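## Task

Place every battery inside the bin labelled B, apart from the 9-volt one. All other objects must rest outside the bins and not above them. Nothing may stick out over any bin wall, and the bins must sit level at the finish.

## Robot and tools

ROBOT. Two arms, left_arm and right_arm, each with six joints and a sixteen-motor hand. right_arm has a right hand and left_arm a mirrored left hand. Bases in the scene frame: left_arm at (+0.053, +0.330, +0.034) m, right_arm at (-0.007, -0.423, +0.034) m. A camera stand sits behind the arms.

FRAMES. Scene frame: origin at table-top height midway between the arms, +z up, +x out across the table, left_arm on the +y side. Reported hand poses, velocities and Hand targets are in each arm's own base frame. Fixed cameras use the scene frame. Motion offsets are along the current Hand target's own axes. Hand-point axes (right hand): +z points along straight fingers toward the tips, +x across the palm away from the thumb, +y out of the palm face. On the left hand +x points toward the thumb. A rigid mast at the wrist on the palm side can strike objects.

THE 48-NUMBER ROW. One row always covers both arms, every value in [-1, 1]: left dx, dy, dz, rx, ry, rz; then left hand's 16 motors; left current_limit, speed; then the same 24 for the right arm. Motor order: index_mcp, index_abd, index_pip, index_dip, thumb_cmc, thumb_axl, thumb_mcp, thumb_ipl, middle_mcp, middle_abd, middle_pip, middle_dip, ring_mcp, ring_abd, ring_pip, ring_dip.
Pose numbers are offsets, not poses: measured from the arm's Hand target at the start of the action (or move), in that target's axes. 1.0 = 0.6 m for dx, dy, dz and 180 degrees for rx, ry, rz, which form one rotation vector. All six at 0 re-requests the current Hand target. Repeating an offset in a later call moves the arm further.
Hand numbers are absolute goal angles, scaled linearly between each hinge's stops; 0 is a real goal, not 'keep'. To leave a hand unchanged, resend its hand_goal, hand_current_limit and hand_speed. Straight values: finger _mcp -0.75, _abd 0.00, _pip -0.58, _dip -0.70; thumb_cmc -0.71, thumb_axl -0.68, thumb_mcp -0.23, thumb_ipl -0.17. Toward +1 the fingers curl toward the palm and thumb_cmc brings the thumb in front of the palm. current_limit maps -1..+1 to 0..550 mA (floor 11 mA); speed sets hinge speed to (speed+1)/2 of 8.5 rad/s. Initial values +0.4 and -0.6. A very low limit may not lift a finger.

TOOLS.
execute_actions(actions, cameras): actions is a list of actions; each action is up to 15 rows, one per 1/30 s step, and a short action repeats its last row to fill 15 steps. Every row counts from the action's start pose, not the row before. An empty list returns state plus all images.
move(target, speed, blend, stop_force, zero, blocking, cameras): straight-line hand path. target is one 48-number row or a list of up to 15 rows; each row's offsets count from the same starting Hand targets. speed is top speed in m/s, 0.002 to 3.6 (default 0.25), rotation up to twice that in rad/s; one value or one per target. blend in metres rounds corners in a list (0 = stop at each). stop_force, 3 to 120 N, ends an arm's path when its wrist sensor feels that much push; it is unreliable while the hand rotates, may miss light objects sliding, and leaves residual pressure. zero (default true) rezeros before the move. blocking=false returns after about 0.5 s (not allowed with stop_force). Paths last 0.5 to 10 s and do not avoid obstacles or the other arm; avoid paths passing near an arm's own base.
wait(seconds 0 to 10). stop() brakes a running move. zoom_image(camera, region [x0,y0,x1,y1], at most 504 px each side). zero_wrist_force(arm: left_arm or right_arm). finished_scene(scene 1 to 3) ends the scene irreversibly; scene 1 is practice.
Cameras: cam_high, cam_low, cam_left_wrist, cam_right_wrist, each 672x504.

RESULTS. Per arm: end_effector_position (m), end_effector_quat_wxyz, velocities, Hand target (your last command after clipping; the hand often rests a bit short, and the next command asks again), joint positions and torques, and Wrist force / Wrist torque in the end effector's axes plus a peak line. Hand lists in motor order: hand_goal, hand_measured, hand_current_ma, hand_state (moving, goal, blocked, overload). A move adds a 'move:' line: done, off_target, moving, held or fault, with limits=paced (pose clipped) or limits=held. Watch for MOTOR HOT, HAND FAULT (later motion calls in that reply are skipped) and OVER-TEMPERATURE FAULT lines.

CONTROL NOTES. Orientation commands are clipped to within 32 degrees of the measured orientation each step. Motion lags commands by roughly 0.09 to 0.22 s and may overshoot when fast. A finger grips only while its goal lies past the object's surface.

AVOID. A contact torque at a joint's limit (136 N m for shoulder and elbow, 25.4 N m for wrists) or about 150 N on any part freezes the arm for 10 s. The arms are stiff, so targets even slightly beyond a firm contact can fault; approach slowly. Never let the arms or hands press each other; the clearance check does not stop fingers. A motor at 495 mA or more for 5 s shuts off for 10 s. Do not drop objects, release them while moving, slam or push hard, tip bins, or let anything leave the table; a fall off the table fails the scene. Outside pushes may sometimes nudge loose items.

Each tool is called as name([rows], argument=value, ...), one row to a line, values as JSON.

## Session

execute_actions(actions=[])

Scene clock: 0.00 s.
left_arm: end_effector_position=(+0.2917, -0.3224, +0.1821) hand_goal=(-0.754, +0.000, -0.576, -0.696, -0.714, -0.678, -0.226, -0.168, -0.754, +0.000, -0.576, -0.696, -0.754, +0.000, -0.576, -0.696) hand_measured=(-0.754, +0.000, -0.576, -0.696, -0.714, -0.678, -0.226, -0.168, -0.754, +0.000, -0.576, -0.696, -0.754, +0.000, -0.576, -0.696) hand_current_ma=(+0, +0, +0, +0, +0, +0, +0, +0, +0, +0, +0, +0, +0, +0, +0, +0) hand_state=(goal, goal, goal, goal, goal, goal, goal, goal, goal, goal, goal, goal, goal, goal, goal, goal) hand_current_limit=0.40 hand_speed=-0.60 end_effector_quat_wxyz=(+0.349, +0.277, +0.694, +0.566) | right_arm: end_effector_position=(+0.2438, +0.0507, +0.1975) hand_goal=(-0.754, +0.000, -0.576, -0.696, -0.714, -0.678, -0.226, -0.168, -0.754, +0.000, -0.576, -0.696, -0.754, +0.000, -0.576, -0.696) hand_measured=(-0.754, +0.000, -0.576, -0.696, -0.714, -0.678, -0.226, -0.168, -0.754, +0.000, -0.576, -0.696, -0.754, +0.000, -0.576, -0.696) hand_current_ma=(+0, +0, +0, +0, +0, +0, +0, +0, +0, +0, +0, +0, +0, +0, +0, +0) hand_state=(goal, goal, goal, goal, goal, goal, goal, goal, goal, goal, goal, goal, goal, goal, goal, goal) hand_current_limit=0.40 hand_speed=-0.60 end_effector_quat_wxyz=(+0.000, -0.476, +0.880, +0.001)
Joint positions: left_arm=[2.08 -2.088 -2.049 -1.407 2.969 -2.583] | right_arm=[-0.505 -2.073 2.352 -1.849 -1.57 3.216]
Joint velocities: within noise
Joint torques (N m): no reading
Wrist force (N): no reading
Wrist torque (N m): no reading
Wrist force, peak (N): no reading
Hand target: left_arm +0.2917, -0.3224, +0.1821; +0.349, +0.277, +0.694, +0.566 | right_arm +0.2438, +0.0507, +0.1975; +0.000, -0.476, +0.880, +0.001

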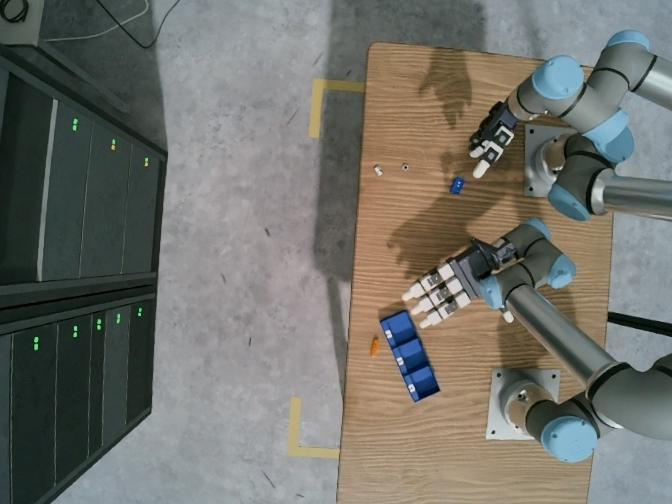

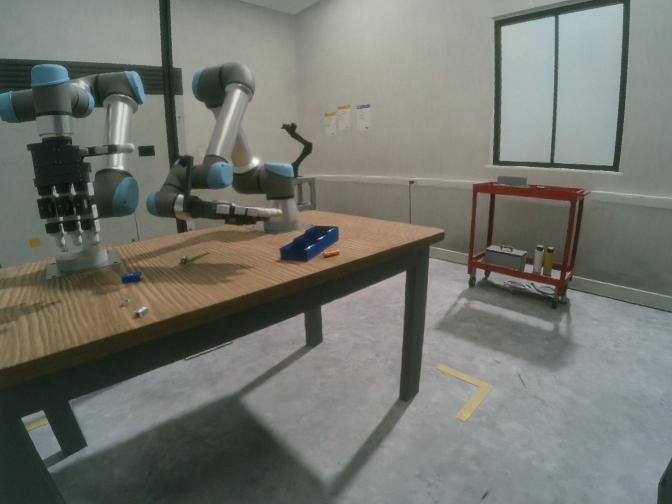

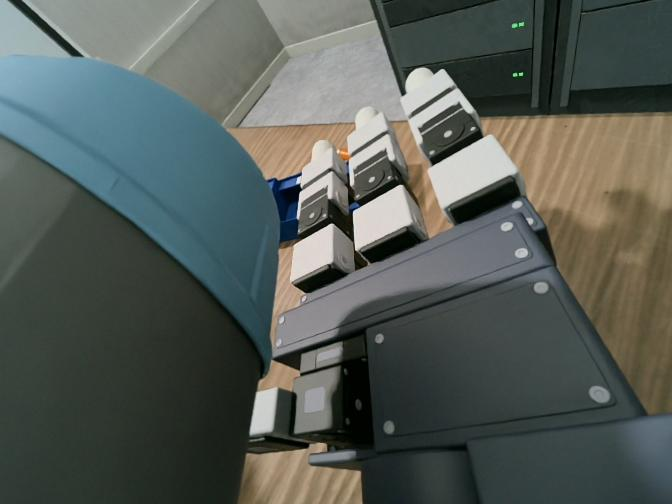

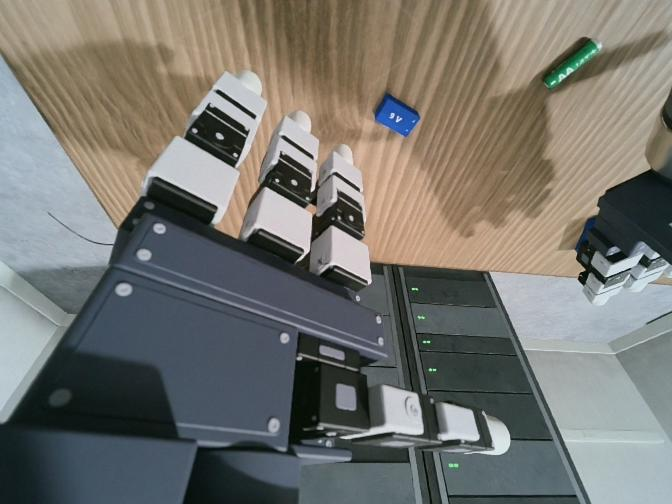

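zoom_image(camera="cam_high", region=[340, 290, 480, 420])

zoom_image(camera="cam_high", region=[350, 120, 530, 290])

zoom_image(camera="cam_low", region=[90, 180, 370, 340])

Scaled by 3.600.

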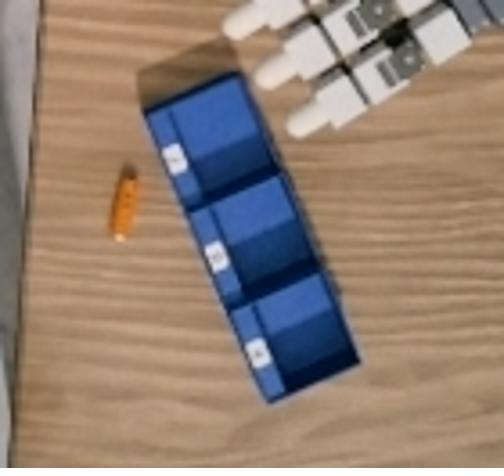

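Scaled by 2.800.

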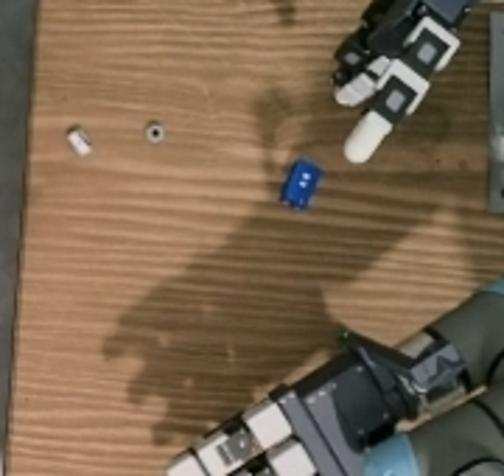

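Scaled by 1.800.

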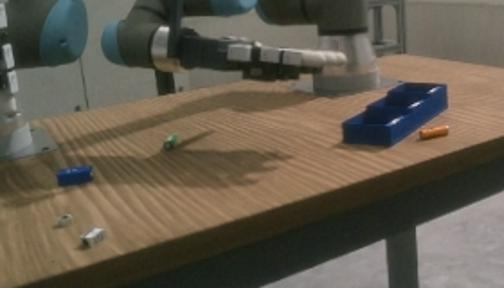

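zoom_image(camera="cam_high", region=[380, 325, 430, 365])

zoom_image(camera="cam_high", region=[395, 360, 435, 400])

zoom_image(camera="cam_high", region=[370, 160, 410, 180])

zoom_image(camera="cam_low", region=[100, 280, 180, 330])

zoom_image(camera="cam_low", region=[270, 215, 350, 275])

zoom_image(camera="cam_right_wrist", region=[370, 20, 630, 200])

Scaled by 10.080.

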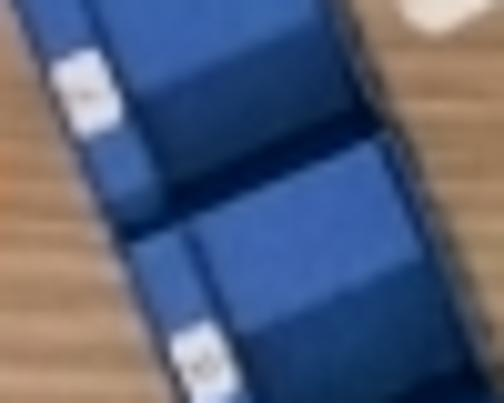

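Scaled by 12.600.

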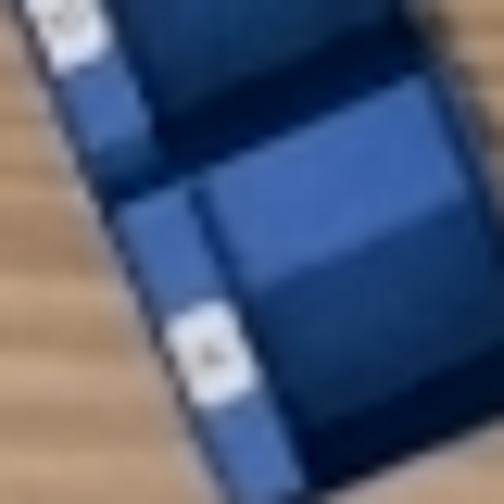

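Scaled by 12.600.

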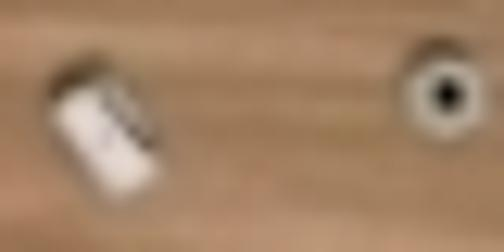

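Scaled by 6.300.

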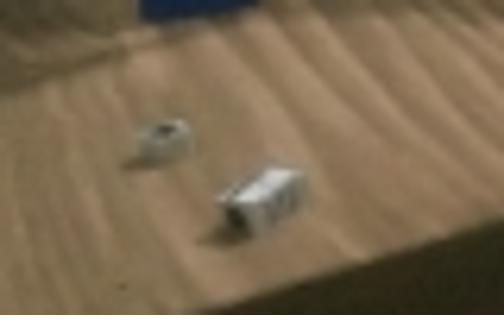

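Scaled by 6.300.

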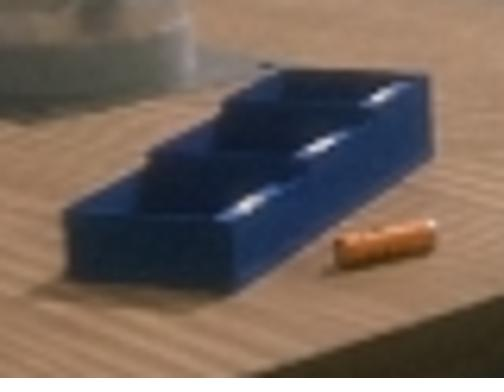

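Scaled by 1.938.

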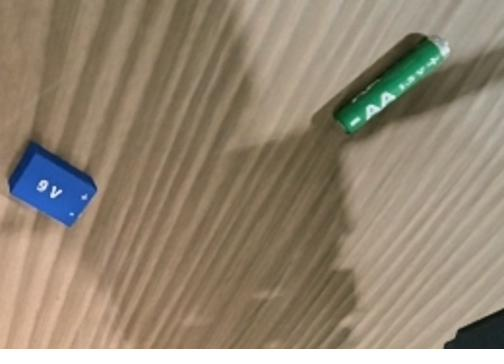

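move([
  [-0.034,0.196,-0.023,0,0,0,-0.301,0.2,0.518,-0.696,0.671,-0.678,-0.112,0.049,-0.301,-0.2,0.518,-0.696,-0.95,0,0.9,0.75,0.4,-0.6,0,0,0,0,0,0,-0.301,0.2,0.518,-0.696,0.671,-0.678,-0.112,0.049,-0.301,-0.2,0.518,-0.696,-0.95,0,0.9,0.75,0.4,-0.6],
  [0.0257,0.1997,0.3527,0.270,0.124,-0.854,-0.301,0.2,0.518,-0.696,0.671,-0.678,-0.112,0.049,-0.301,-0.2,0.518,-0.696,-0.95,0,0.9,0.75,0.4,-0.6,0,0,0,0,0,0,-0.301,0.2,0.518,-0.696,0.671,-0.678,-0.112,0.049,-0.301,-0.2,0.518,-0.696,-0.95,0,0.9,0.75,0.4,-0.6],
], speed=0.3, blend=0.03, cameras=["all"])

Scene clock: 36.80 s.
left_arm: end_effector_position=(+0.2921, -0.3223, +0.2550) hand_goal=(-0.302, +0.200, +0.518, -0.696, +0.670, -0.678, -0.112, +0.048, -0.302, -0.200, +0.518, -0.696, -0.950, +0.000, +0.900, +0.750) hand_measured=(-0.310, +0.184, +0.520, -0.696, -0.006, -0.678, -0.110, +0.046, -0.314, -0.180, +0.514, -0.696, -0.958, +0.000, +0.896, +0.748) hand_current_ma=(-11, -19, +1, +0, -385, +0, +2, -2, -18, +29, -4, +0, -8, +0, -3, -2) hand_state=(goal, goal, goal, goal, blocked, goal, goal, goal, goal, blocked, goal, goal, goal, goal, goal, goal) hand_current_limit=0.40 hand_speed=-0.60 end_effector_quat_wxyz=(+0.351, +0.280, +0.695, +0.562) | right_arm: end_effector_position=(+0.2438, +0.0507, +0.1975) hand_goal=(-0.302, +0.200, +0.518, -0.696, +0.670, -0.678, -0.112, +0.048, -0.302, -0.200, +0.518, -0.696, -0.950, +0.000, +0.900, +0.750) hand_measured=(-0.314, +0.180, +0.516, -0.696, +0.668, -0.678, -0.110, +0.046, -0.314, -0.178, +0.512, -0.696, -0.946, +0.000, +0.894, +0.748) hand_current_ma=(-7, -13, +0, +0, -1, +0, +1, +0, -9, +15, -3, +0, +2, +0, -3, -1) hand_state=(goal, goal, goal, goal, goal, goal, goal, goal, goal, blocked, goal, goal, goal, goal, goal, goal) hand_current_limit=0.40 hand_speed=-0.60 end_effector_quat_wxyz=(+0.000, -0.476, +0.880, +0.001)
Joint positions: left_arm=[2.08 -1.932 -2.028 -1.53 2.97 -2.531] | right_arm=[-0.505 -2.073 2.352 -1.849 -1.57 3.216]
Joint torques (N m): left_arm=[8.95 20.14 5.93 3.37 1.41 3.07] | right_arm=[-0.01 1.35 -21.44 -2.17 -0.02 -0.14]
Wrist force (N): left_arm=[5.2 -4.6 0.4] | right_arm=[0.0 0.0 0.1]
Wrist torque (N m): left_arm=[-0.44 -0.49 -0.06] | right_arm=[0.13 -0.05 0.00]
Wrist force, peak (N): left_arm=[-1.7 9.7 -1.6] | right_arm=[0.5 0.0 -0.3]
Hand target: left_arm +0.2921, -0.3223, +0.2550; +0.351, +0.280, +0.695, +0.562 (not the last commanded pose) | right_arm +0.2438, +0.0507, +0.1975; +0.000, -0.476, +0.880, +0.001
Off the commanded pose: left_arm 0.227 m, 163 deg | right_arm 0.000 m, 0 deg.
move: held (left_arm; a check stopped the path); path passed 1 of 2 targets; blend cut to 0 m at target 1; limits=held
pose unreachable (left arm): on one or more control steps of this call, first in action 0 (counted from 0), this arm could not follow its commanded pose, so it was not sent that pose on those steps. It may still have moved: this result reports where it is.
cause: moving toward the commanded pose would bring two parts of the arm too close to each other (joints 4 (wrist 1) to 6 (wrist 3) lie between them).
camera_calibration:
cam_left_wrist: T_world_to_cam=[[0.493019, -0.750337, -0.44037, -0.307322], [-0.825953, -0.244617, -0.507902, 0.243973], [0.273376, 0.61413, -0.740344, 0.433802], [0, 0, 0, 1]] pos_world=[0.234434, -0.437326, 0.309742]

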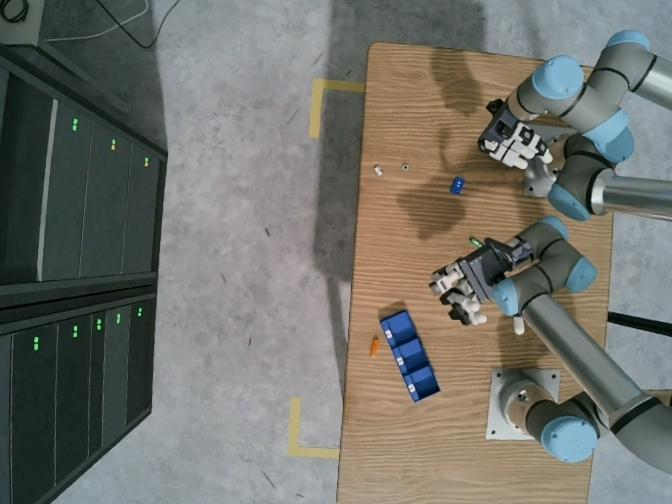

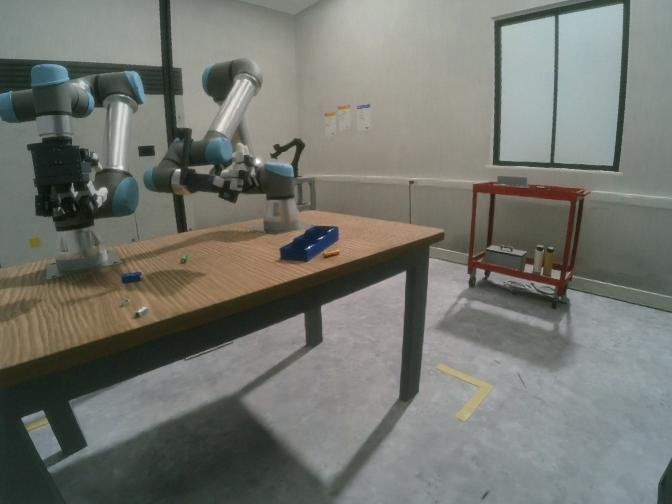

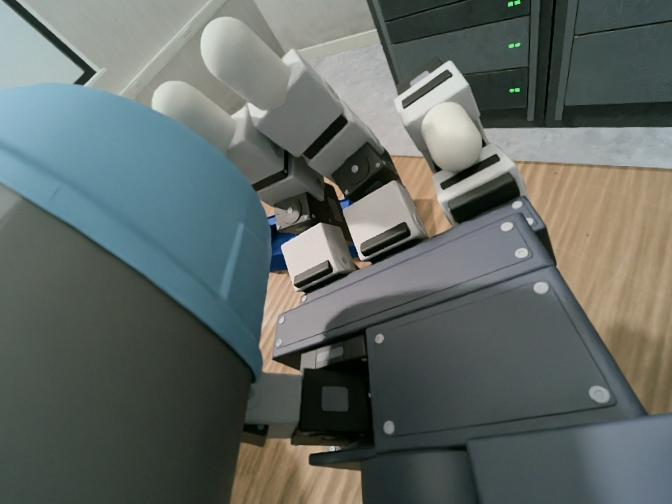

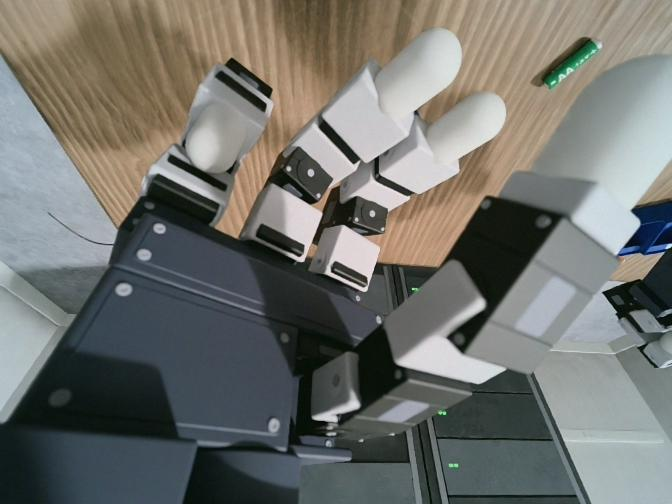

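move(target=[-0.0285,0.163,-0.0193,0.333,0,0,-0.301,0.2,0.518,-0.696,-0.714,-0.678,-0.112,0.049,-0.301,-0.2,0.518,-0.696,-0.95,0,0.9,0.75,0.4,-0.6,0,0,0,0,0,0,-0.301,0.2,0.518,-0.696,0.671,-0.678,-0.112,0.049,-0.301,-0.2,0.518,-0.696,-0.95,0,0.9,0.75,0.4,-0.6], speed=0.3, cameras=["cam_high","cam_low","cam_left_wrist"])

Scene clock: 41.07 s.
left_arm: end_effector_position=(+0.2921, -0.3223, +0.2550) hand_goal=(-0.302, +0.200, +0.518, -0.696, -0.714, -0.678, -0.112, +0.048, -0.302, -0.200, +0.518, -0.696, -0.950, +0.000, +0.900, +0.750) hand_measured=(-0.310, +0.184, +0.520, -0.696, -0.720, -0.678, -0.110, +0.046, -0.314, -0.180, +0.514, -0.696, -0.958, +0.000, +0.896, +0.748) hand_current_ma=(-11, -19, +1, +0, -6, +0, +2, -2, -18, +29, -4, +0, -8, +0, -3, -2) hand_state=(goal, goal, goal, goal, goal, goal, goal, goal, goal, blocked, goal, goal, goal, goal, goal, goal) hand_current_limit=0.40 hand_speed=-0.60 end_effector_quat_wxyz=(+0.351, +0.280, +0.695, +0.562) | right_arm: end_effector_position=(+0.2438, +0.0507, +0.1975) hand_goal=(-0.302, +0.200, +0.518, -0.696, +0.670, -0.678, -0.112, +0.048, -0.302, -0.200, +0.518, -0.696, -0.950, +0.000, +0.900, +0.750) hand_measured=(-0.314, +0.180, +0.516, -0.696, +0.668, -0.678, -0.110, +0.046, -0.314, -0.178, +0.512, -0.696, -0.946, +0.000, +0.894, +0.748) hand_current_ma=(-7, -13, +0, +0, -1, +0, +1, +0, -9, +15, -3, +0, +2, +0, -3, -1) hand_state=(goal, goal, goal, goal, goal, goal, goal, goal, goal, blocked, goal, goal, goal, goal, goal, goal) hand_current_limit=0.40 hand_speed=-0.60 end_effector_quat_wxyz=(+0.000, -0.476, +0.880, +0.001)
Joint positions: left_arm=[2.08 -1.932 -2.028 -1.53 2.97 -2.531] | right_arm=[-0.505 -2.073 2.352 -1.849 -1.57 3.216]
Joint torques (N m): left_arm=[7.84 20.34 6.71 3.19 0.79 -0.23] | right_arm=[-0.33 1.22 -22 -2.21 -0.09 -0.22]
Wrist force (N): left_arm=[0.3 0.0 -0.3] | right_arm=[0.0 -0.1 0.1]
Wrist torque (N m): left_arm=[0.01 -0.05 -0.01] | right_arm=[0.11 -0.06 0.01]
Wrist force, peak (N): left_arm=[5.5 -4.7 0.4] | right_arm=[0.3 -0.1 -0.2]
Hand target: left_arm +0.2921, -0.3223, +0.2550; +0.351, +0.280, +0.695, +0.562 (not the last commanded pose) | right_arm +0.2438, +0.0507, +0.1975; +0.000, -0.476, +0.880, +0.001
Off the commanded pose: left_arm 0.100 m, 60 deg | right_arm 0.000 m, 0 deg.
move: held (left_arm; a check stopped the path); limits=held
pose unreachable (left arm): on one or more control steps of this call, first in action 0 (counted from 0), this arm could not follow its commanded pose, so it was not sent that pose on those steps. It may still have moved: this result reports where it is.
cause: moving toward the commanded pose would bring two parts of the arm too close to each other (joints 4 (wrist 1) to 6 (wrist 3) lie between them).
camera_calibration:
cam_left_wrist: T_world_to_cam=[[0.492976, -0.750311, -0.440464, -0.307271], [-0.825984, -0.244544, -0.507887, 0.244007], [0.27336, 0.614192, -0.740299, 0.433818], [0, 0, 0, 1]] pos_world=[0.234435, -0.437326, 0.309742]
Images, in order (width x height): cam_high 672x504, cam_low 672x504, cam_left_wrist 672x504.

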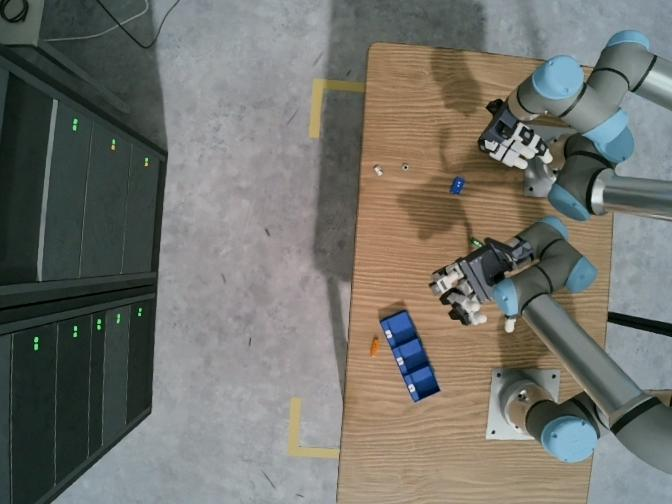

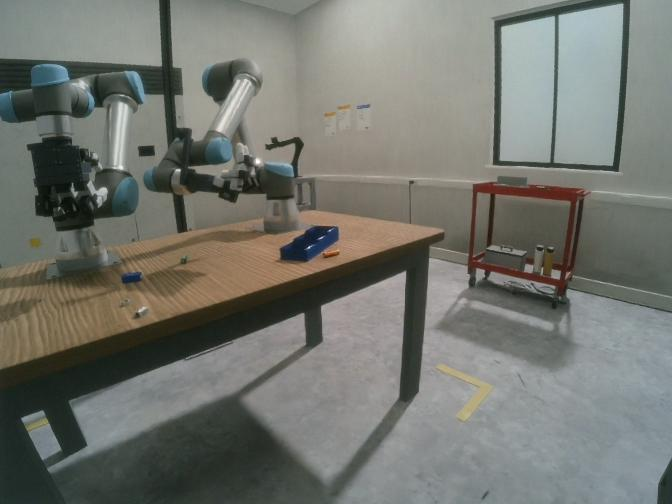

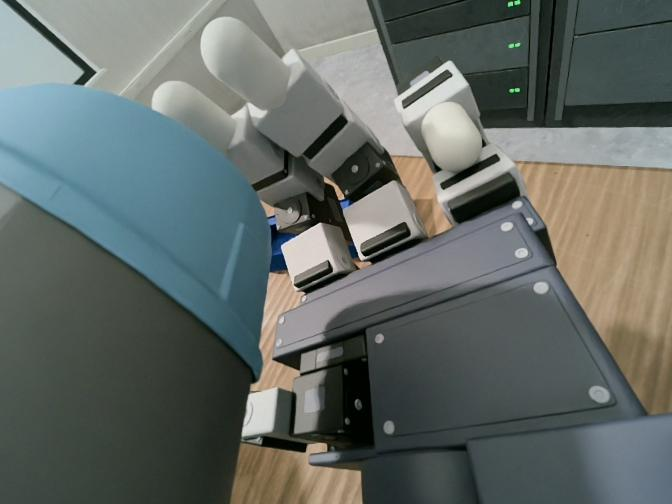

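move([
  [0,0,0,0,0,0,-0.301,0.2,0.518,-0.696,-0.8,-0.678,0.8,-0.168,-0.301,-0.2,0.518,-0.696,-0.95,0,0.9,0.75,0.4,-0.6,0,0,0,0,0,0,-0.301,0.2,0.518,-0.696,0.671,-0.678,-0.112,0.049,-0.301,-0.2,0.518,-0.696,-0.95,0,0.9,0.75,0.4,-0.6],
  [-0.123,-0.02,0,0,0,0.278,-0.301,0.2,0.518,-0.696,-0.8,-0.678,0.8,-0.168,-0.301,-0.2,0.518,-0.696,-0.95,0,0.9,0.75,0.4,-0.6,0,0,0,0,0,0,-0.301,0.2,0.518,-0.696,0.671,-0.678,-0.112,0.049,-0.301,-0.2,0.518,-0.696,-0.95,0,0.9,0.75,0.4,-0.6],
], speed=0.2, cameras=["cam_low","cam_left_wrist"])

Scene clock: 48.73 s.
left_arm: end_effector_position=(+0.3178, -0.3575, +0.2554) hand_goal=(-0.302, +0.200, +0.518, -0.696, -0.800, -0.678, +0.800, -0.168, -0.302, -0.200, +0.518, -0.696, -0.950, +0.000, +0.900, +0.750) hand_measured=(-0.310, +0.186, +0.520, -0.696, -0.790, -0.688, +0.650, -0.166, -0.314, -0.180, +0.514, -0.696, -0.958, +0.000, +0.896, +0.748) hand_current_ma=(-11, -17, +1, +0, +14, -15, -385, +2, -18, +29, -3, +0, -8, +0, -3, -2) hand_state=(goal, goal, goal, goal, goal, goal, blocked, goal, goal, blocked, goal, goal, goal, goal, goal, goal) hand_current_limit=0.40 hand_speed=-0.60 end_effector_quat_wxyz=(+0.197, +0.444, +0.601, +0.635) | right_arm: end_effector_position=(+0.2438, +0.0507, +0.1975) hand_goal=(-0.302, +0.200, +0.518, -0.696, +0.670, -0.678, -0.112, +0.048, -0.302, -0.200, +0.518, -0.696, -0.950, +0.000, +0.900, +0.750) hand_measured=(-0.314, +0.180, +0.516, -0.696, +0.668, -0.678, -0.110, +0.046, -0.314, -0.178, +0.512, -0.696, -0.946, +0.000, +0.894, +0.748) hand_current_ma=(-7, -13, +0, +0, -1, +0, +1, +0, -9, +15, -3, +0, +2, +0, -3, -1) hand_state=(goal, goal, goal, goal, goal, goal, goal, goal, goal, blocked, goal, goal, goal, goal, goal, goal) hand_current_limit=0.40 hand_speed=-0.60 end_effector_quat_wxyz=(+0.000, -0.476, +0.880, +0.001)
Joint positions: left_arm=[2.079 -1.951 -2.019 -1.566 2.969 -2.067] | right_arm=[-0.505 -2.073 2.352 -1.849 -1.57 3.216]
Joint torques (N m): left_arm=[-6.92 20.28 20.5 -0.69 0.11 -2.29] | right_arm=[0.04 1.07 -21.56 -2.27 -0.03 -0.19]
Wrist force (N): left_arm=[-1.1 0.1 -0.3] | right_arm=[0.3 -0.1 0.1]
Wrist torque (N m): left_arm=[0.02 0.08 0.16] | right_arm=[0.13 -0.10 0.03]
Wrist force, peak (N): left_arm=[-1.1 0.1 -0.6] | right_arm=[0.2 -0.3 0.3]
Hand target: left_arm +0.3178, -0.3576, +0.2554; +0.197, +0.443, +0.601, +0.635 (not the last commanded pose) | right_arm +0.2438, +0.0507, +0.1975; +0.000, -0.476, +0.880, +0.001
Off the commanded pose: left_arm 0.031 m, 21 deg | right_arm 0.000 m, 0 deg.
move: held (left_arm; a check stopped the path); path passed 1 of 2 targets; limits=held
pose unreachable (left arm): on one or more control steps of this call, first in action 0 (counted from 0), this arm could not follow its commanded pose, so it was not sent that pose on those steps. It may still have moved: this result reports where it is.
cause: moving toward the commanded pose would bring two parts of the arm too close to each other (joints 4 (wrist 1) to 6 (wrist 3) lie between them).
camera_calibration:
cam_left_wrist: T_world_to_cam=[[0.266822, -0.506969, -0.819627, -0.0905832], [-0.954962, -0.0245163, -0.295715, 0.322273], [0.129824, 0.861616, -0.490677, 0.519021], [0, 0, 0, 1]] pos_world=[0.264547, -0.485218, 0.275728]
Images, in order (width x height): cam_low 672x504, cam_left_wrist 672x504.

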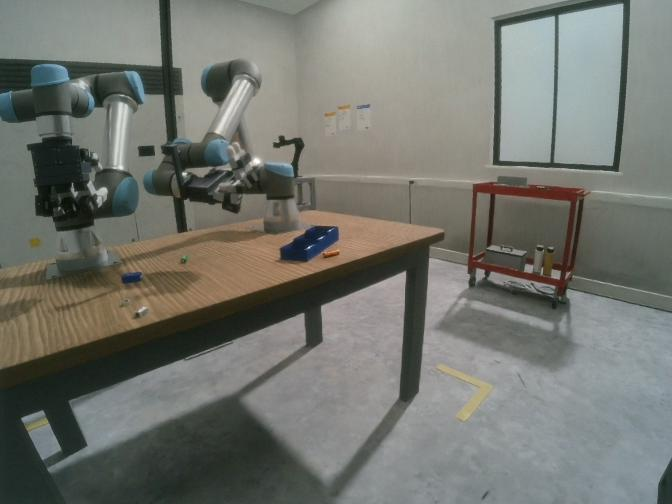

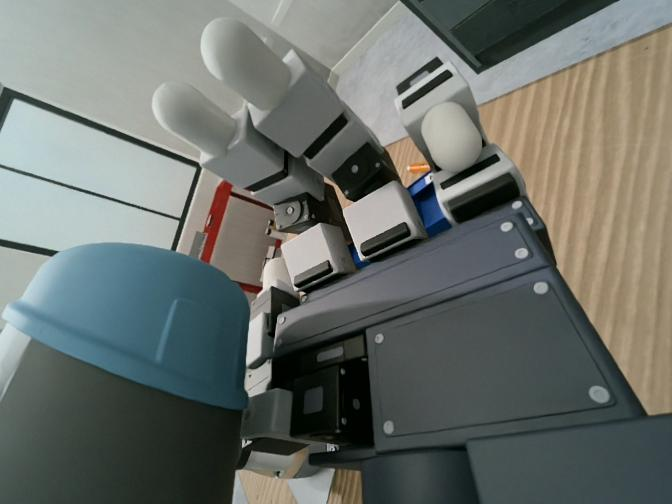

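move(target=[-0.104,0.195,-0.158,-0.1955,-0.1045,0,-0.301,0.2,0.518,-0.696,-0.75,-0.678,0.5,-0.168,-0.301,-0.2,0.518,-0.696,-0.95,0,0.9,0.75,0.4,-0.6,0,0,0,0,0,0,-0.301,0.2,0.518,-0.696,0.671,-0.678,-0.112,0.049,-0.301,-0.2,0.518,-0.696,-0.95,0,0.9,0.75,0.4,-0.6], speed=0.2, cameras=["cam_low","cam_left_wrist"])

Scene clock: 54.07 s.
left_arm: end_effector_position=(+0.3178, -0.3581, +0.2558) hand_goal=(-0.302, +0.200, +0.518, -0.696, -0.750, -0.678, +0.500, -0.168, -0.302, -0.200, +0.518, -0.696, -0.950, +0.000, +0.900, +0.750) hand_measured=(-0.310, +0.186, +0.520, -0.696, -0.756, -0.690, +0.504, -0.166, -0.314, -0.180, +0.514, -0.696, -0.958, +0.000, +0.896, +0.748) hand_current_ma=(-11, -17, +1, +0, -7, -21, +6, +2, -18, +29, -3, +0, -8, +0, -3, -2) hand_state=(goal, goal, goal, goal, goal, goal, goal, goal, goal, blocked, goal, goal, goal, goal, goal, goal) hand_current_limit=0.40 hand_speed=-0.60 end_effector_quat_wxyz=(+0.198, +0.444, +0.600, +0.635) | right_arm: end_effector_position=(+0.2438, +0.0507, +0.1975) hand_goal=(-0.302, +0.200, +0.518, -0.696, +0.670, -0.678, -0.112, +0.048, -0.302, -0.200, +0.518, -0.696, -0.950, +0.000, +0.900, +0.750) hand_measured=(-0.314, +0.180, +0.516, -0.696, +0.668, -0.678, -0.110, +0.046, -0.314, -0.178, +0.512, -0.696, -0.946, +0.000, +0.894, +0.748) hand_current_ma=(-7, -13, +0, +0, -1, +0, +1, +0, -9, +15, -3, +0, +2, +0, -3, -1) hand_state=(goal, goal, goal, goal, goal, goal, goal, goal, goal, blocked, goal, goal, goal, goal, goal, goal) hand_current_limit=0.40 hand_speed=-0.60 end_effector_quat_wxyz=(+0.000, -0.476, +0.880, +0.001)
Joint positions: left_arm=[2.078 -1.951 -2.018 -1.568 2.972 -2.069] | right_arm=[-0.505 -2.073 2.352 -1.849 -1.57 3.216]
Joint torques (N m): left_arm=[8.1 25.22 6.13 3.16 -0.36 2.46] | right_arm=[-0.41 1.07 -21.47 -2.41 -0.05 -0.18]
Wrist force (N): left_arm=[-1.0 0.3 -0.4] | right_arm=[0.0 0.1 0.0]
Wrist torque (N m): left_arm=[0.06 0.07 0.00] | right_arm=[0.15 -0.05 0.00]
Wrist force, peak (N): left_arm=[-1.3 1.0 -0.7] | right_arm=[0.3 0.0 0.3]
Hand target: left_arm +0.3178, -0.3580, +0.2558; +0.198, +0.444, +0.600, +0.635 (not the last commanded pose) | right_arm +0.2438, +0.0507, +0.1975; +0.000, -0.476, +0.880, +0.001
Off the commanded pose: left_arm 0.162 m, 40 deg | right_arm 0.000 m, 0 deg.
move: held (left_arm; a check stopped the path); limits=held
pose unreachable (left arm): on one or more control steps of this call, first in action 0 (counted from 0), this arm could not follow its commanded pose, so it was not sent that pose on those steps. It may still have moved: this result reports where it is.
cause: moving toward the commanded pose would bring two parts of the arm too close to each other (joints 4 (wrist 1) to 6 (wrist 3) lie between them).
camera_calibration:
cam_left_wrist: T_world_to_cam=[[0.267214, -0.506783, -0.819615, -0.0906088], [-0.954482, -0.0222285, -0.29744, 0.323487], [0.132519, 0.861787, -0.489654, 0.518685], [0, 0, 0, 1]] pos_world=[0.264239, -0.485725, 0.27593]
Images, in order (width x height): cam_low 672x504, cam_left_wrist 672x504.

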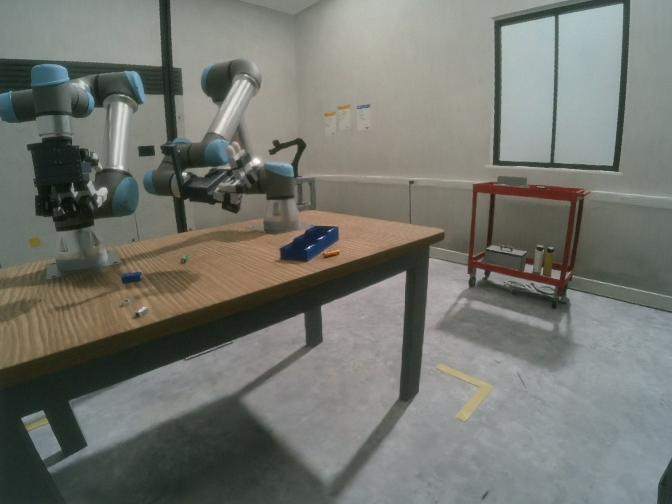

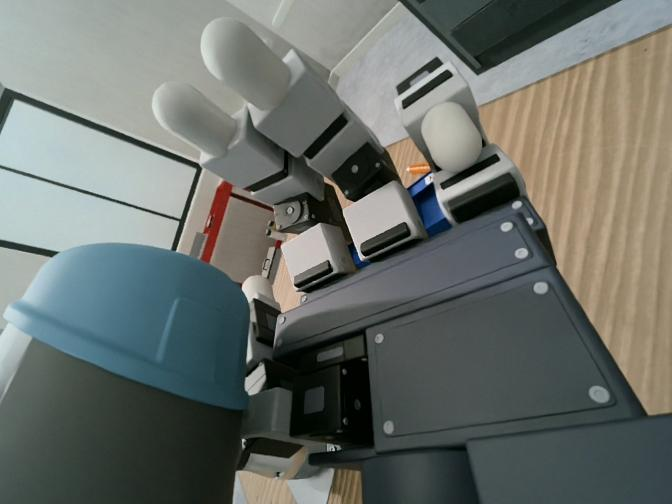

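move([
  [0,0,0,0,0,0,-0.754,0,-0.576,-0.696,-0.75,-0.678,0.5,-0.168,-0.754,0,-0.576,-0.696,-0.754,0,-0.576,-0.696,0.4,-0.6,0,0,0,0,0,0,-0.301,0.2,0.518,-0.696,0.671,-0.678,-0.112,0.049,-0.301,-0.2,0.518,-0.696,-0.95,0,0.9,0.75,0.4,-0.6],
  [-0.104,0.195,-0.158,-0.1955,-0.1045,0,-0.754,0,-0.576,-0.696,-0.75,-0.678,0.5,-0.168,-0.754,0,-0.576,-0.696,-0.754,0,-0.576,-0.696,0.4,-0.6,0,0,0,0,0,0,-0.301,0.2,0.518,-0.696,0.671,-0.678,-0.112,0.049,-0.301,-0.2,0.518,-0.696,-0.95,0,0.9,0.75,0.4,-0.6],
], speed=0.2)

move(target=[0.1275,-0.239,-0.022,0.1955,0.1045,0,-0.754,0,-0.576,-0.696,-0.75,-0.678,0.5,-0.168,-0.754,0,-0.576,-0.696,-0.754,0,-0.576,-0.696,0.4,-0.6,0,0,0,0,0,0,-0.301,0.2,0.518,-0.696,0.671,-0.678,-0.112,0.049,-0.301,-0.2,0.518,-0.696,-0.95,0,0.9,0.75,0.4,-0.6], speed=0.2, cameras=["cam_low","cam_left_wrist"])

Scene clock: 64.53 s.
left_arm: end_effector_position=(+0.3178, -0.3585, +0.2562) hand_goal=(-0.754, +0.000, -0.576, -0.696, -0.750, -0.678, +0.500, -0.168, -0.754, +0.000, -0.576, -0.696, -0.754, +0.000, -0.576, -0.696) hand_measured=(-0.760, +0.006, -0.576, -0.696, -0.756, -0.690, +0.504, -0.166, -0.762, -0.002, -0.576, -0.696, -0.772, +0.000, -0.576, -0.694) hand_current_ma=(-7, +4, +0, +0, -7, -20, +6, +2, -9, -1, +0, +0, -32, +0, +0, +2) hand_state=(goal, goal, goal, goal, goal, goal, goal, goal, goal, goal, goal, goal, goal, goal, goal, goal) hand_current_limit=0.40 hand_speed=-0.60 end_effector_quat_wxyz=(+0.199, +0.444, +0.599, +0.636) | right_arm: end_effector_position=(+0.2438, +0.0507, +0.1975) hand_goal=(-0.302, +0.200, +0.518, -0.696, +0.670, -0.678, -0.112, +0.048, -0.302, -0.200, +0.518, -0.696, -0.950, +0.000, +0.900, +0.750) hand_measured=(-0.314, +0.180, +0.516, -0.696, +0.668, -0.678, -0.110, +0.046, -0.314, -0.178, +0.512, -0.696, -0.946, +0.000, +0.894, +0.748) hand_current_ma=(-7, -13, +0, +0, -1, +0, +1, +0, -9, +15, -3, +0, +2, +0, -3, -1) hand_state=(goal, goal, goal, goal, goal, goal, goal, goal, goal, blocked, goal, goal, goal, goal, goal, goal) hand_current_limit=0.40 hand_speed=-0.60 end_effector_quat_wxyz=(+0.000, -0.476, +0.880, +0.001)
Joint positions: left_arm=[2.078 -1.951 -2.018 -1.57 2.974 -2.07] | right_arm=[-0.505 -2.073 2.352 -1.849 -1.57 3.216]
Joint torques (N m): left_arm=[7.83 27.38 6.47 3.37 -0.39 2.48] | right_arm=[0.01 1.05 -22.06 -2.44 -0.14 -0.21]
Wrist force (N): left_arm=[-1.0 0.0 -0.2] | right_arm=[0.2 -0.2 0.1]
Wrist torque (N m): left_arm=[0.04 0.06 -0.02] | right_arm=[0.10 -0.08 0.01]
Wrist force, peak (N): left_arm=[-1.2 0.9 -0.6] | right_arm=[0.4 -0.1 0.0]
Hand target: left_arm +0.3178, -0.3585, +0.2562; +0.198, +0.444, +0.599, +0.636 (not the last commanded pose) | right_arm +0.2438, +0.0507, +0.1975; +0.000, -0.476, +0.880, +0.001
Off the commanded pose: left_arm 0.162 m, 40 deg | right_arm 0.000 m, 0 deg.
move: held (left_arm; a check stopped the path); path passed 1 of 2 targets; limits=held
pose unreachable (left arm): on one or more control steps of this call, first in action 0 (counted from 0), this arm could not follow its commanded pose, so it was not sent that pose on those steps. It may still have moved: this result reports where it is.
cause: moving toward the commanded pose would bring two parts of the arm too close to each other (joints 4 (wrist 1) to 6 (wrist 3) lie between them).

Scene clock: 66.80 s.
left_arm: end_effector_position=(+0.2268, -0.2772, +0.1481) hand_goal=(-0.754, +0.000, -0.576, -0.696, -0.750, -0.678, +0.500, -0.168, -0.754, +0.000, -0.576, -0.696, -0.754, +0.000, -0.576, -0.696) hand_measured=(-0.760, +0.006, -0.576, -0.696, -0.756, -0.688, +0.504, -0.166, -0.762, -0.002, -0.576, -0.696, -0.770, +0.000, -0.576, -0.694) hand_current_ma=(-7, +4, +0, +0, -7, -16, +6, +2, -9, -1, +0, +0, -28, +0, +0, +2) hand_state=(goal, goal, goal, goal, goal, goal, goal, goal, goal, goal, goal, goal, goal, goal, goal, goal) hand_current_limit=0.40 hand_speed=-0.60 end_effector_quat_wxyz=(-0.043, +0.375, +0.787, +0.489) | right_arm: end_effector_position=(+0.2438, +0.0507, +0.1975) hand_goal=(-0.302, +0.200, +0.518, -0.696, +0.670, -0.678, -0.112, +0.048, -0.302, -0.200, +0.518, -0.696, -0.950, +0.000, +0.900, +0.750) hand_measured=(-0.314, +0.180, +0.516, -0.696, +0.668, -0.678, -0.110, +0.046, -0.314, -0.178, +0.512, -0.696, -0.946, +0.000, +0.894, +0.748) hand_current_ma=(-7, -13, +0, +0, -1, +0, +1, +0, -9, +15, -3, +0, +2, +0, -3, -1) hand_state=(goal, goal, goal, goal, goal, goal, goal, goal, goal, blocked, goal, goal, goal, goal, goal, goal) hand_current_limit=0.40 hand_speed=-0.60 end_effector_quat_wxyz=(+0.000, -0.476, +0.880, +0.001)
Joint positions: left_arm=[2.076 -1.952 -2.019 -1.562 2.276 -2.065] | right_arm=[-0.505 -2.073 2.352 -1.849 -1.57 3.216]
Joint torques (N m): left_arm=[8.1 40.09 6.25 2.35 -0.56 2.53] | right_arm=[-0.16 2.06 -21.64 -2.36 -0.21 -0.25]
Wrist force (N): left_arm=[-1.4 0.4 0.3] | right_arm=[0.2 -0.1 0.1]
Wrist torque (N m): left_arm=[0.02 0.01 0.00] | right_arm=[0.11 -0.08 0.02]
Wrist force, peak (N): left_arm=[-1.5 0.3 0.4] | right_arm=[0.3 -0.4 0.1]
Hand target: left_arm +0.2268, -0.2771, +0.1480; -0.043, +0.375, +0.787, +0.489 | right_arm +0.2438, +0.0507, +0.1975; +0.000, -0.476, +0.880, +0.001
Off the commanded pose: left_arm 0.000 m, 0 deg | right_arm 0.000 m, 0 deg.
move: done
camera_calibration:
cam_left_wrist: T_world_to_cam=[[0.20549, -0.575802, -0.791345, -0.122855], [-0.843574, -0.514142, 0.15505, -0.0220979], [-0.496142, 0.635697, -0.591383, 0.503236], [0, 0, 0, 1]] pos_world=[0.256281, -0.402007, 0.203811]
Images, in order (width x height): cam_low 672x504, cam_left_wrist 672x504.

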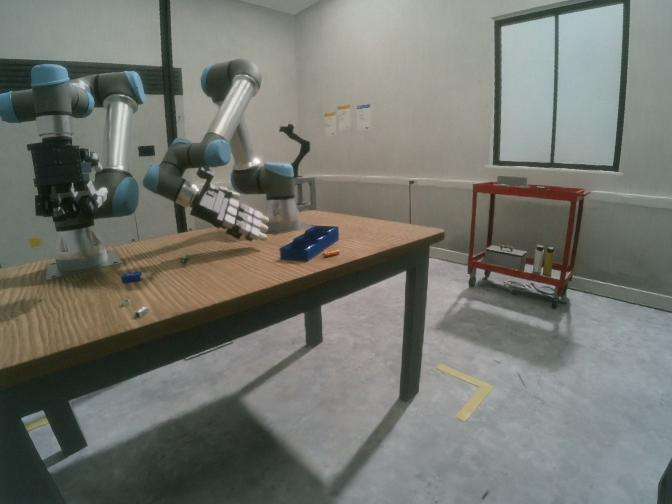

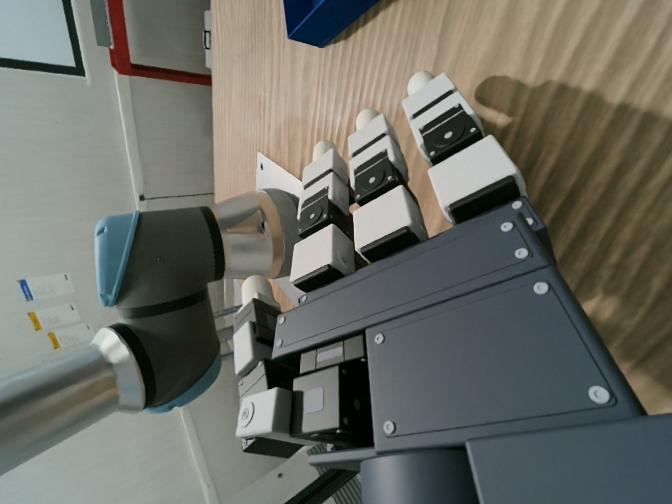

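move([
  [0.001,0.279,-0.085,0.2375,-0.1065,-0.427,-0.754,0,-0.576,-0.696,-0.75,-0.678,0.5,-0.168,-0.754,0,-0.576,-0.696,-0.754,0,-0.576,-0.696,0.4,-0.6,0,0,0,0,0,0,-0.301,0.2,0.518,-0.696,0.671,-0.678,-0.112,0.049,-0.301,-0.2,0.518,-0.696,-0.95,0,0.9,0.75,0.4,-0.6],
  [-0.150,0.3665,0.235,0.468,-0.210,-0.842,-0.754,0,-0.576,-0.696,-0.75,-0.678,0.5,-0.168,-0.754,0,-0.576,-0.696,-0.754,0,-0.576,-0.696,0.4,-0.6,0,0,0,0,0,0,-0.301,0.2,0.518,-0.696,0.671,-0.678,-0.112,0.049,-0.301,-0.2,0.518,-0.696,-0.95,0,0.9,0.75,0.4,-0.6],
], speed=0.3, blend=0.02, cameras=["cam_high","cam_low","cam_left_wrist"])

Scene clock: 75.53 s.
left_arm: end_effector_position=(+0.2758, -0.2772, +0.2297) hand_goal=(-0.754, +0.000, -0.576, -0.696, -0.750, -0.678, +0.500, -0.168, -0.754, +0.000, -0.576, -0.696, -0.754, +0.000, -0.576, -0.696) hand_measured=(-0.760, +0.002, -0.576, -0.696, -0.756, -0.686, +0.504, -0.166, -0.762, -0.002, -0.576, -0.696, -0.764, +0.000, -0.576, -0.694) hand_current_ma=(-7, +1, +0, +0, -7, -11, +3, +2, -9, +0, +0, +0, -14, +0, +0, +2) hand_state=(goal, goal, goal, goal, goal, goal, goal, goal, goal, goal, goal, goal, goal, goal, goal, goal) hand_current_limit=0.40 hand_speed=-0.60 end_effector_quat_wxyz=(+0.129, +0.098, +0.948, +0.273) | right_arm: end_effector_position=(+0.2438, +0.0507, +0.1975) hand_goal=(-0.302, +0.200, +0.518, -0.696, +0.670, -0.678, -0.112, +0.048, -0.302, -0.200, +0.518, -0.696, -0.950, +0.000, +0.900, +0.750) hand_measured=(-0.314, +0.180, +0.516, -0.696, +0.668, -0.678, -0.110, +0.046, -0.314, -0.178, +0.512, -0.696, -0.946, +0.000, +0.894, +0.748) hand_current_ma=(-7, -13, +0, +0, -1, +0, +1, +0, -9, +15, -3, +0, +2, +0, -3, -1) hand_state=(goal, goal, goal, goal, goal, goal, goal, goal, goal, blocked, goal, goal, goal, goal, goal, goal) hand_current_limit=0.40 hand_speed=-0.60 end_effector_quat_wxyz=(+0.000, -0.476, +0.880, +0.001)
Joint positions: left_arm=[2.271 -1.702 -1.934 -1.298 2.147 -2.302] | right_arm=[-0.505 -2.073 2.352 -1.849 -1.57 3.216]
Joint torques (N m): left_arm=[-8.96 15 11.88 -0.2 2.68 2.26] | right_arm=[-0.21 2.21 -21.82 -2.59 -0.23 -0.24]
Wrist force (N): left_arm=[-0.1 0.1 0.6] | right_arm=[0.1 -0.2 0.0]
Wrist torque (N m): left_arm=[-0.02 -0.11 0.07] | right_arm=[0.11 -0.07 0.01]
Wrist force, peak (N): left_arm=[-2.9 2.7 -2.3] | right_arm=[0.1 -0.2 -0.4]
Hand target: left_arm +0.2758, -0.2772, +0.2296; +0.129, +0.098, +0.948, +0.273 (not the last commanded pose) | right_arm +0.2438, +0.0507, +0.1975; +0.000, -0.476, +0.880, +0.001
Off the commanded pose: left_arm 0.231 m, 129 deg | right_arm 0.000 m, 0 deg.
move: held (left_arm; a check stopped the path); path passed 0 of 2 targets; limits=held
pose unreachable (left arm): on one or more control steps of this call, first in action 0 (counted from 0), this arm could not follow its commanded pose, so it was not sent that pose on those steps. It may still have moved: this result reports where it is.
cause: moving toward the commanded pose would bring two parts of the arm too close to each other (joints 4 (wrist 1) to 6 (wrist 3) lie between them).
camera_calibration:
cam_left_wrist: T_world_to_cam=[[0.698841, -0.693348, -0.175754, -0.378445], [-0.65279, -0.718677, 0.239519, -0.122115], [-0.292381, -0.0526553, -0.954851, 0.412215], [0, 0, 0, 1]] pos_world=[0.305281, -0.32845, 0.356339]
Images, in order (width x height): cam_high 672x504, cam_low 672x504, cam_left_wrist 672x504.

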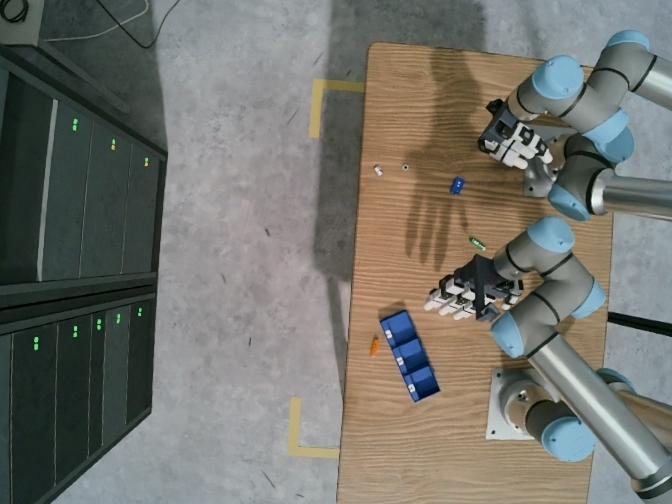

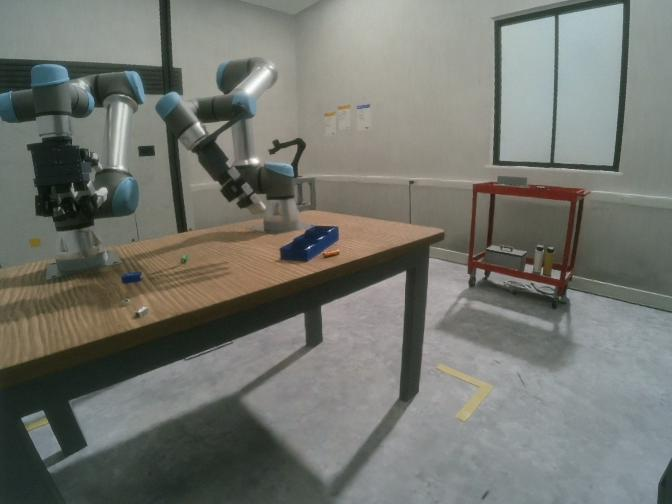

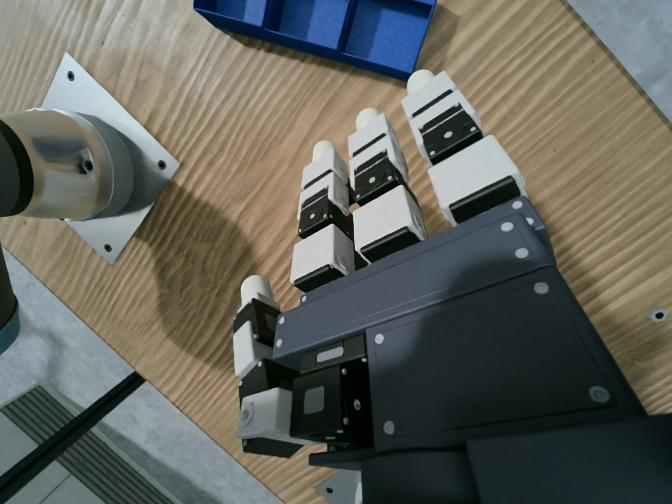

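move(target=[-0.128,0.0183,0.021,0.2217,-0.0522,-0.184,-0.754,0,-0.576,-0.696,-0.75,-0.678,0.5,-0.168,-0.754,0,-0.576,-0.696,-0.754,0,-0.576,-0.696,0.4,-0.6,0,0,0,0,0,0,-0.301,0.2,0.518,-0.696,0.671,-0.678,-0.112,0.049,-0.301,-0.2,0.518,-0.696,-0.95,0,0.9,0.75,0.4,-0.6], speed=0.3)

Scene clock: 82.93 s.
left_arm: end_effector_position=(+0.3536, -0.2815, +0.2399) hand_goal=(-0.754, +0.000, -0.576, -0.696, -0.750, -0.678, +0.500, -0.168, -0.754, +0.000, -0.576, -0.696, -0.754, +0.000, -0.576, -0.696) hand_measured=(-0.752, +0.002, -0.576, -0.696, -0.750, -0.680, +0.502, -0.166, -0.752, -0.002, -0.576, -0.696, -0.752, +0.000, -0.576, -0.694) hand_current_ma=(+1, +1, +0, +0, +0, -1, +2, +2, +1, +0, +0, +0, +1, +0, +0, +2) hand_state=(goal, goal, goal, goal, goal, goal, goal, goal, goal, goal, goal, goal, goal, goal, goal, goal) hand_current_limit=0.40 hand_speed=-0.60 end_effector_quat_wxyz=(+0.234, -0.112, +0.959, -0.118) | right_arm: end_effector_position=(+0.2438, +0.0507, +0.1975) hand_goal=(-0.302, +0.200, +0.518, -0.696, +0.670, -0.678, -0.112, +0.048, -0.302, -0.200, +0.518, -0.696, -0.950, +0.000, +0.900, +0.750) hand_measured=(-0.314, +0.180, +0.516, -0.696, +0.668, -0.678, -0.110, +0.046, -0.314, -0.178, +0.512, -0.696, -0.946, +0.000, +0.894, +0.748) hand_current_ma=(-7, -13, +0, +0, -1, +0, +1, +0, -9, +15, -3, +0, +2, +0, -3, -1) hand_state=(goal, goal, goal, goal, goal, goal, goal, goal, goal, blocked, goal, goal, goal, goal, goal, goal) hand_current_limit=0.40 hand_speed=-0.60 end_effector_quat_wxyz=(+0.000, -0.476, +0.880, +0.001)
Joint positions: left_arm=[2.614 -1.468 -2.104 -0.618 1.66 -2.307] | right_arm=[-0.505 -2.073 2.352 -1.849 -1.57 3.216]
Joint torques (N m): left_arm=[8.45 26.63 13.44 5.01 -1.53 -2.31] | right_arm=[-0.39 2.27 -21.48 -2.7 -0.18 -0.29]
Wrist force (N): left_arm=[-0.4 1.5 0.4] | right_arm=[0.1 -0.1 0.1]
Wrist torque (N m): left_arm=[0.03 -0.04 0.32] | right_arm=[0.11 -0.08 0.02]
Wrist force, peak (N): left_arm=[-0.4 1.8 0.6] | right_arm=[0.3 -0.1 -0.3]
Hand target: left_arm +0.3536, -0.2815, +0.2399; +0.234, -0.112, +0.959, -0.118 | right_arm +0.2438, +0.0507, +0.1975; +0.000, -0.476, +0.880, +0.001
Off the commanded pose: left_arm 0.000 m, 0 deg | right_arm 0.000 m, 0 deg.
move: done


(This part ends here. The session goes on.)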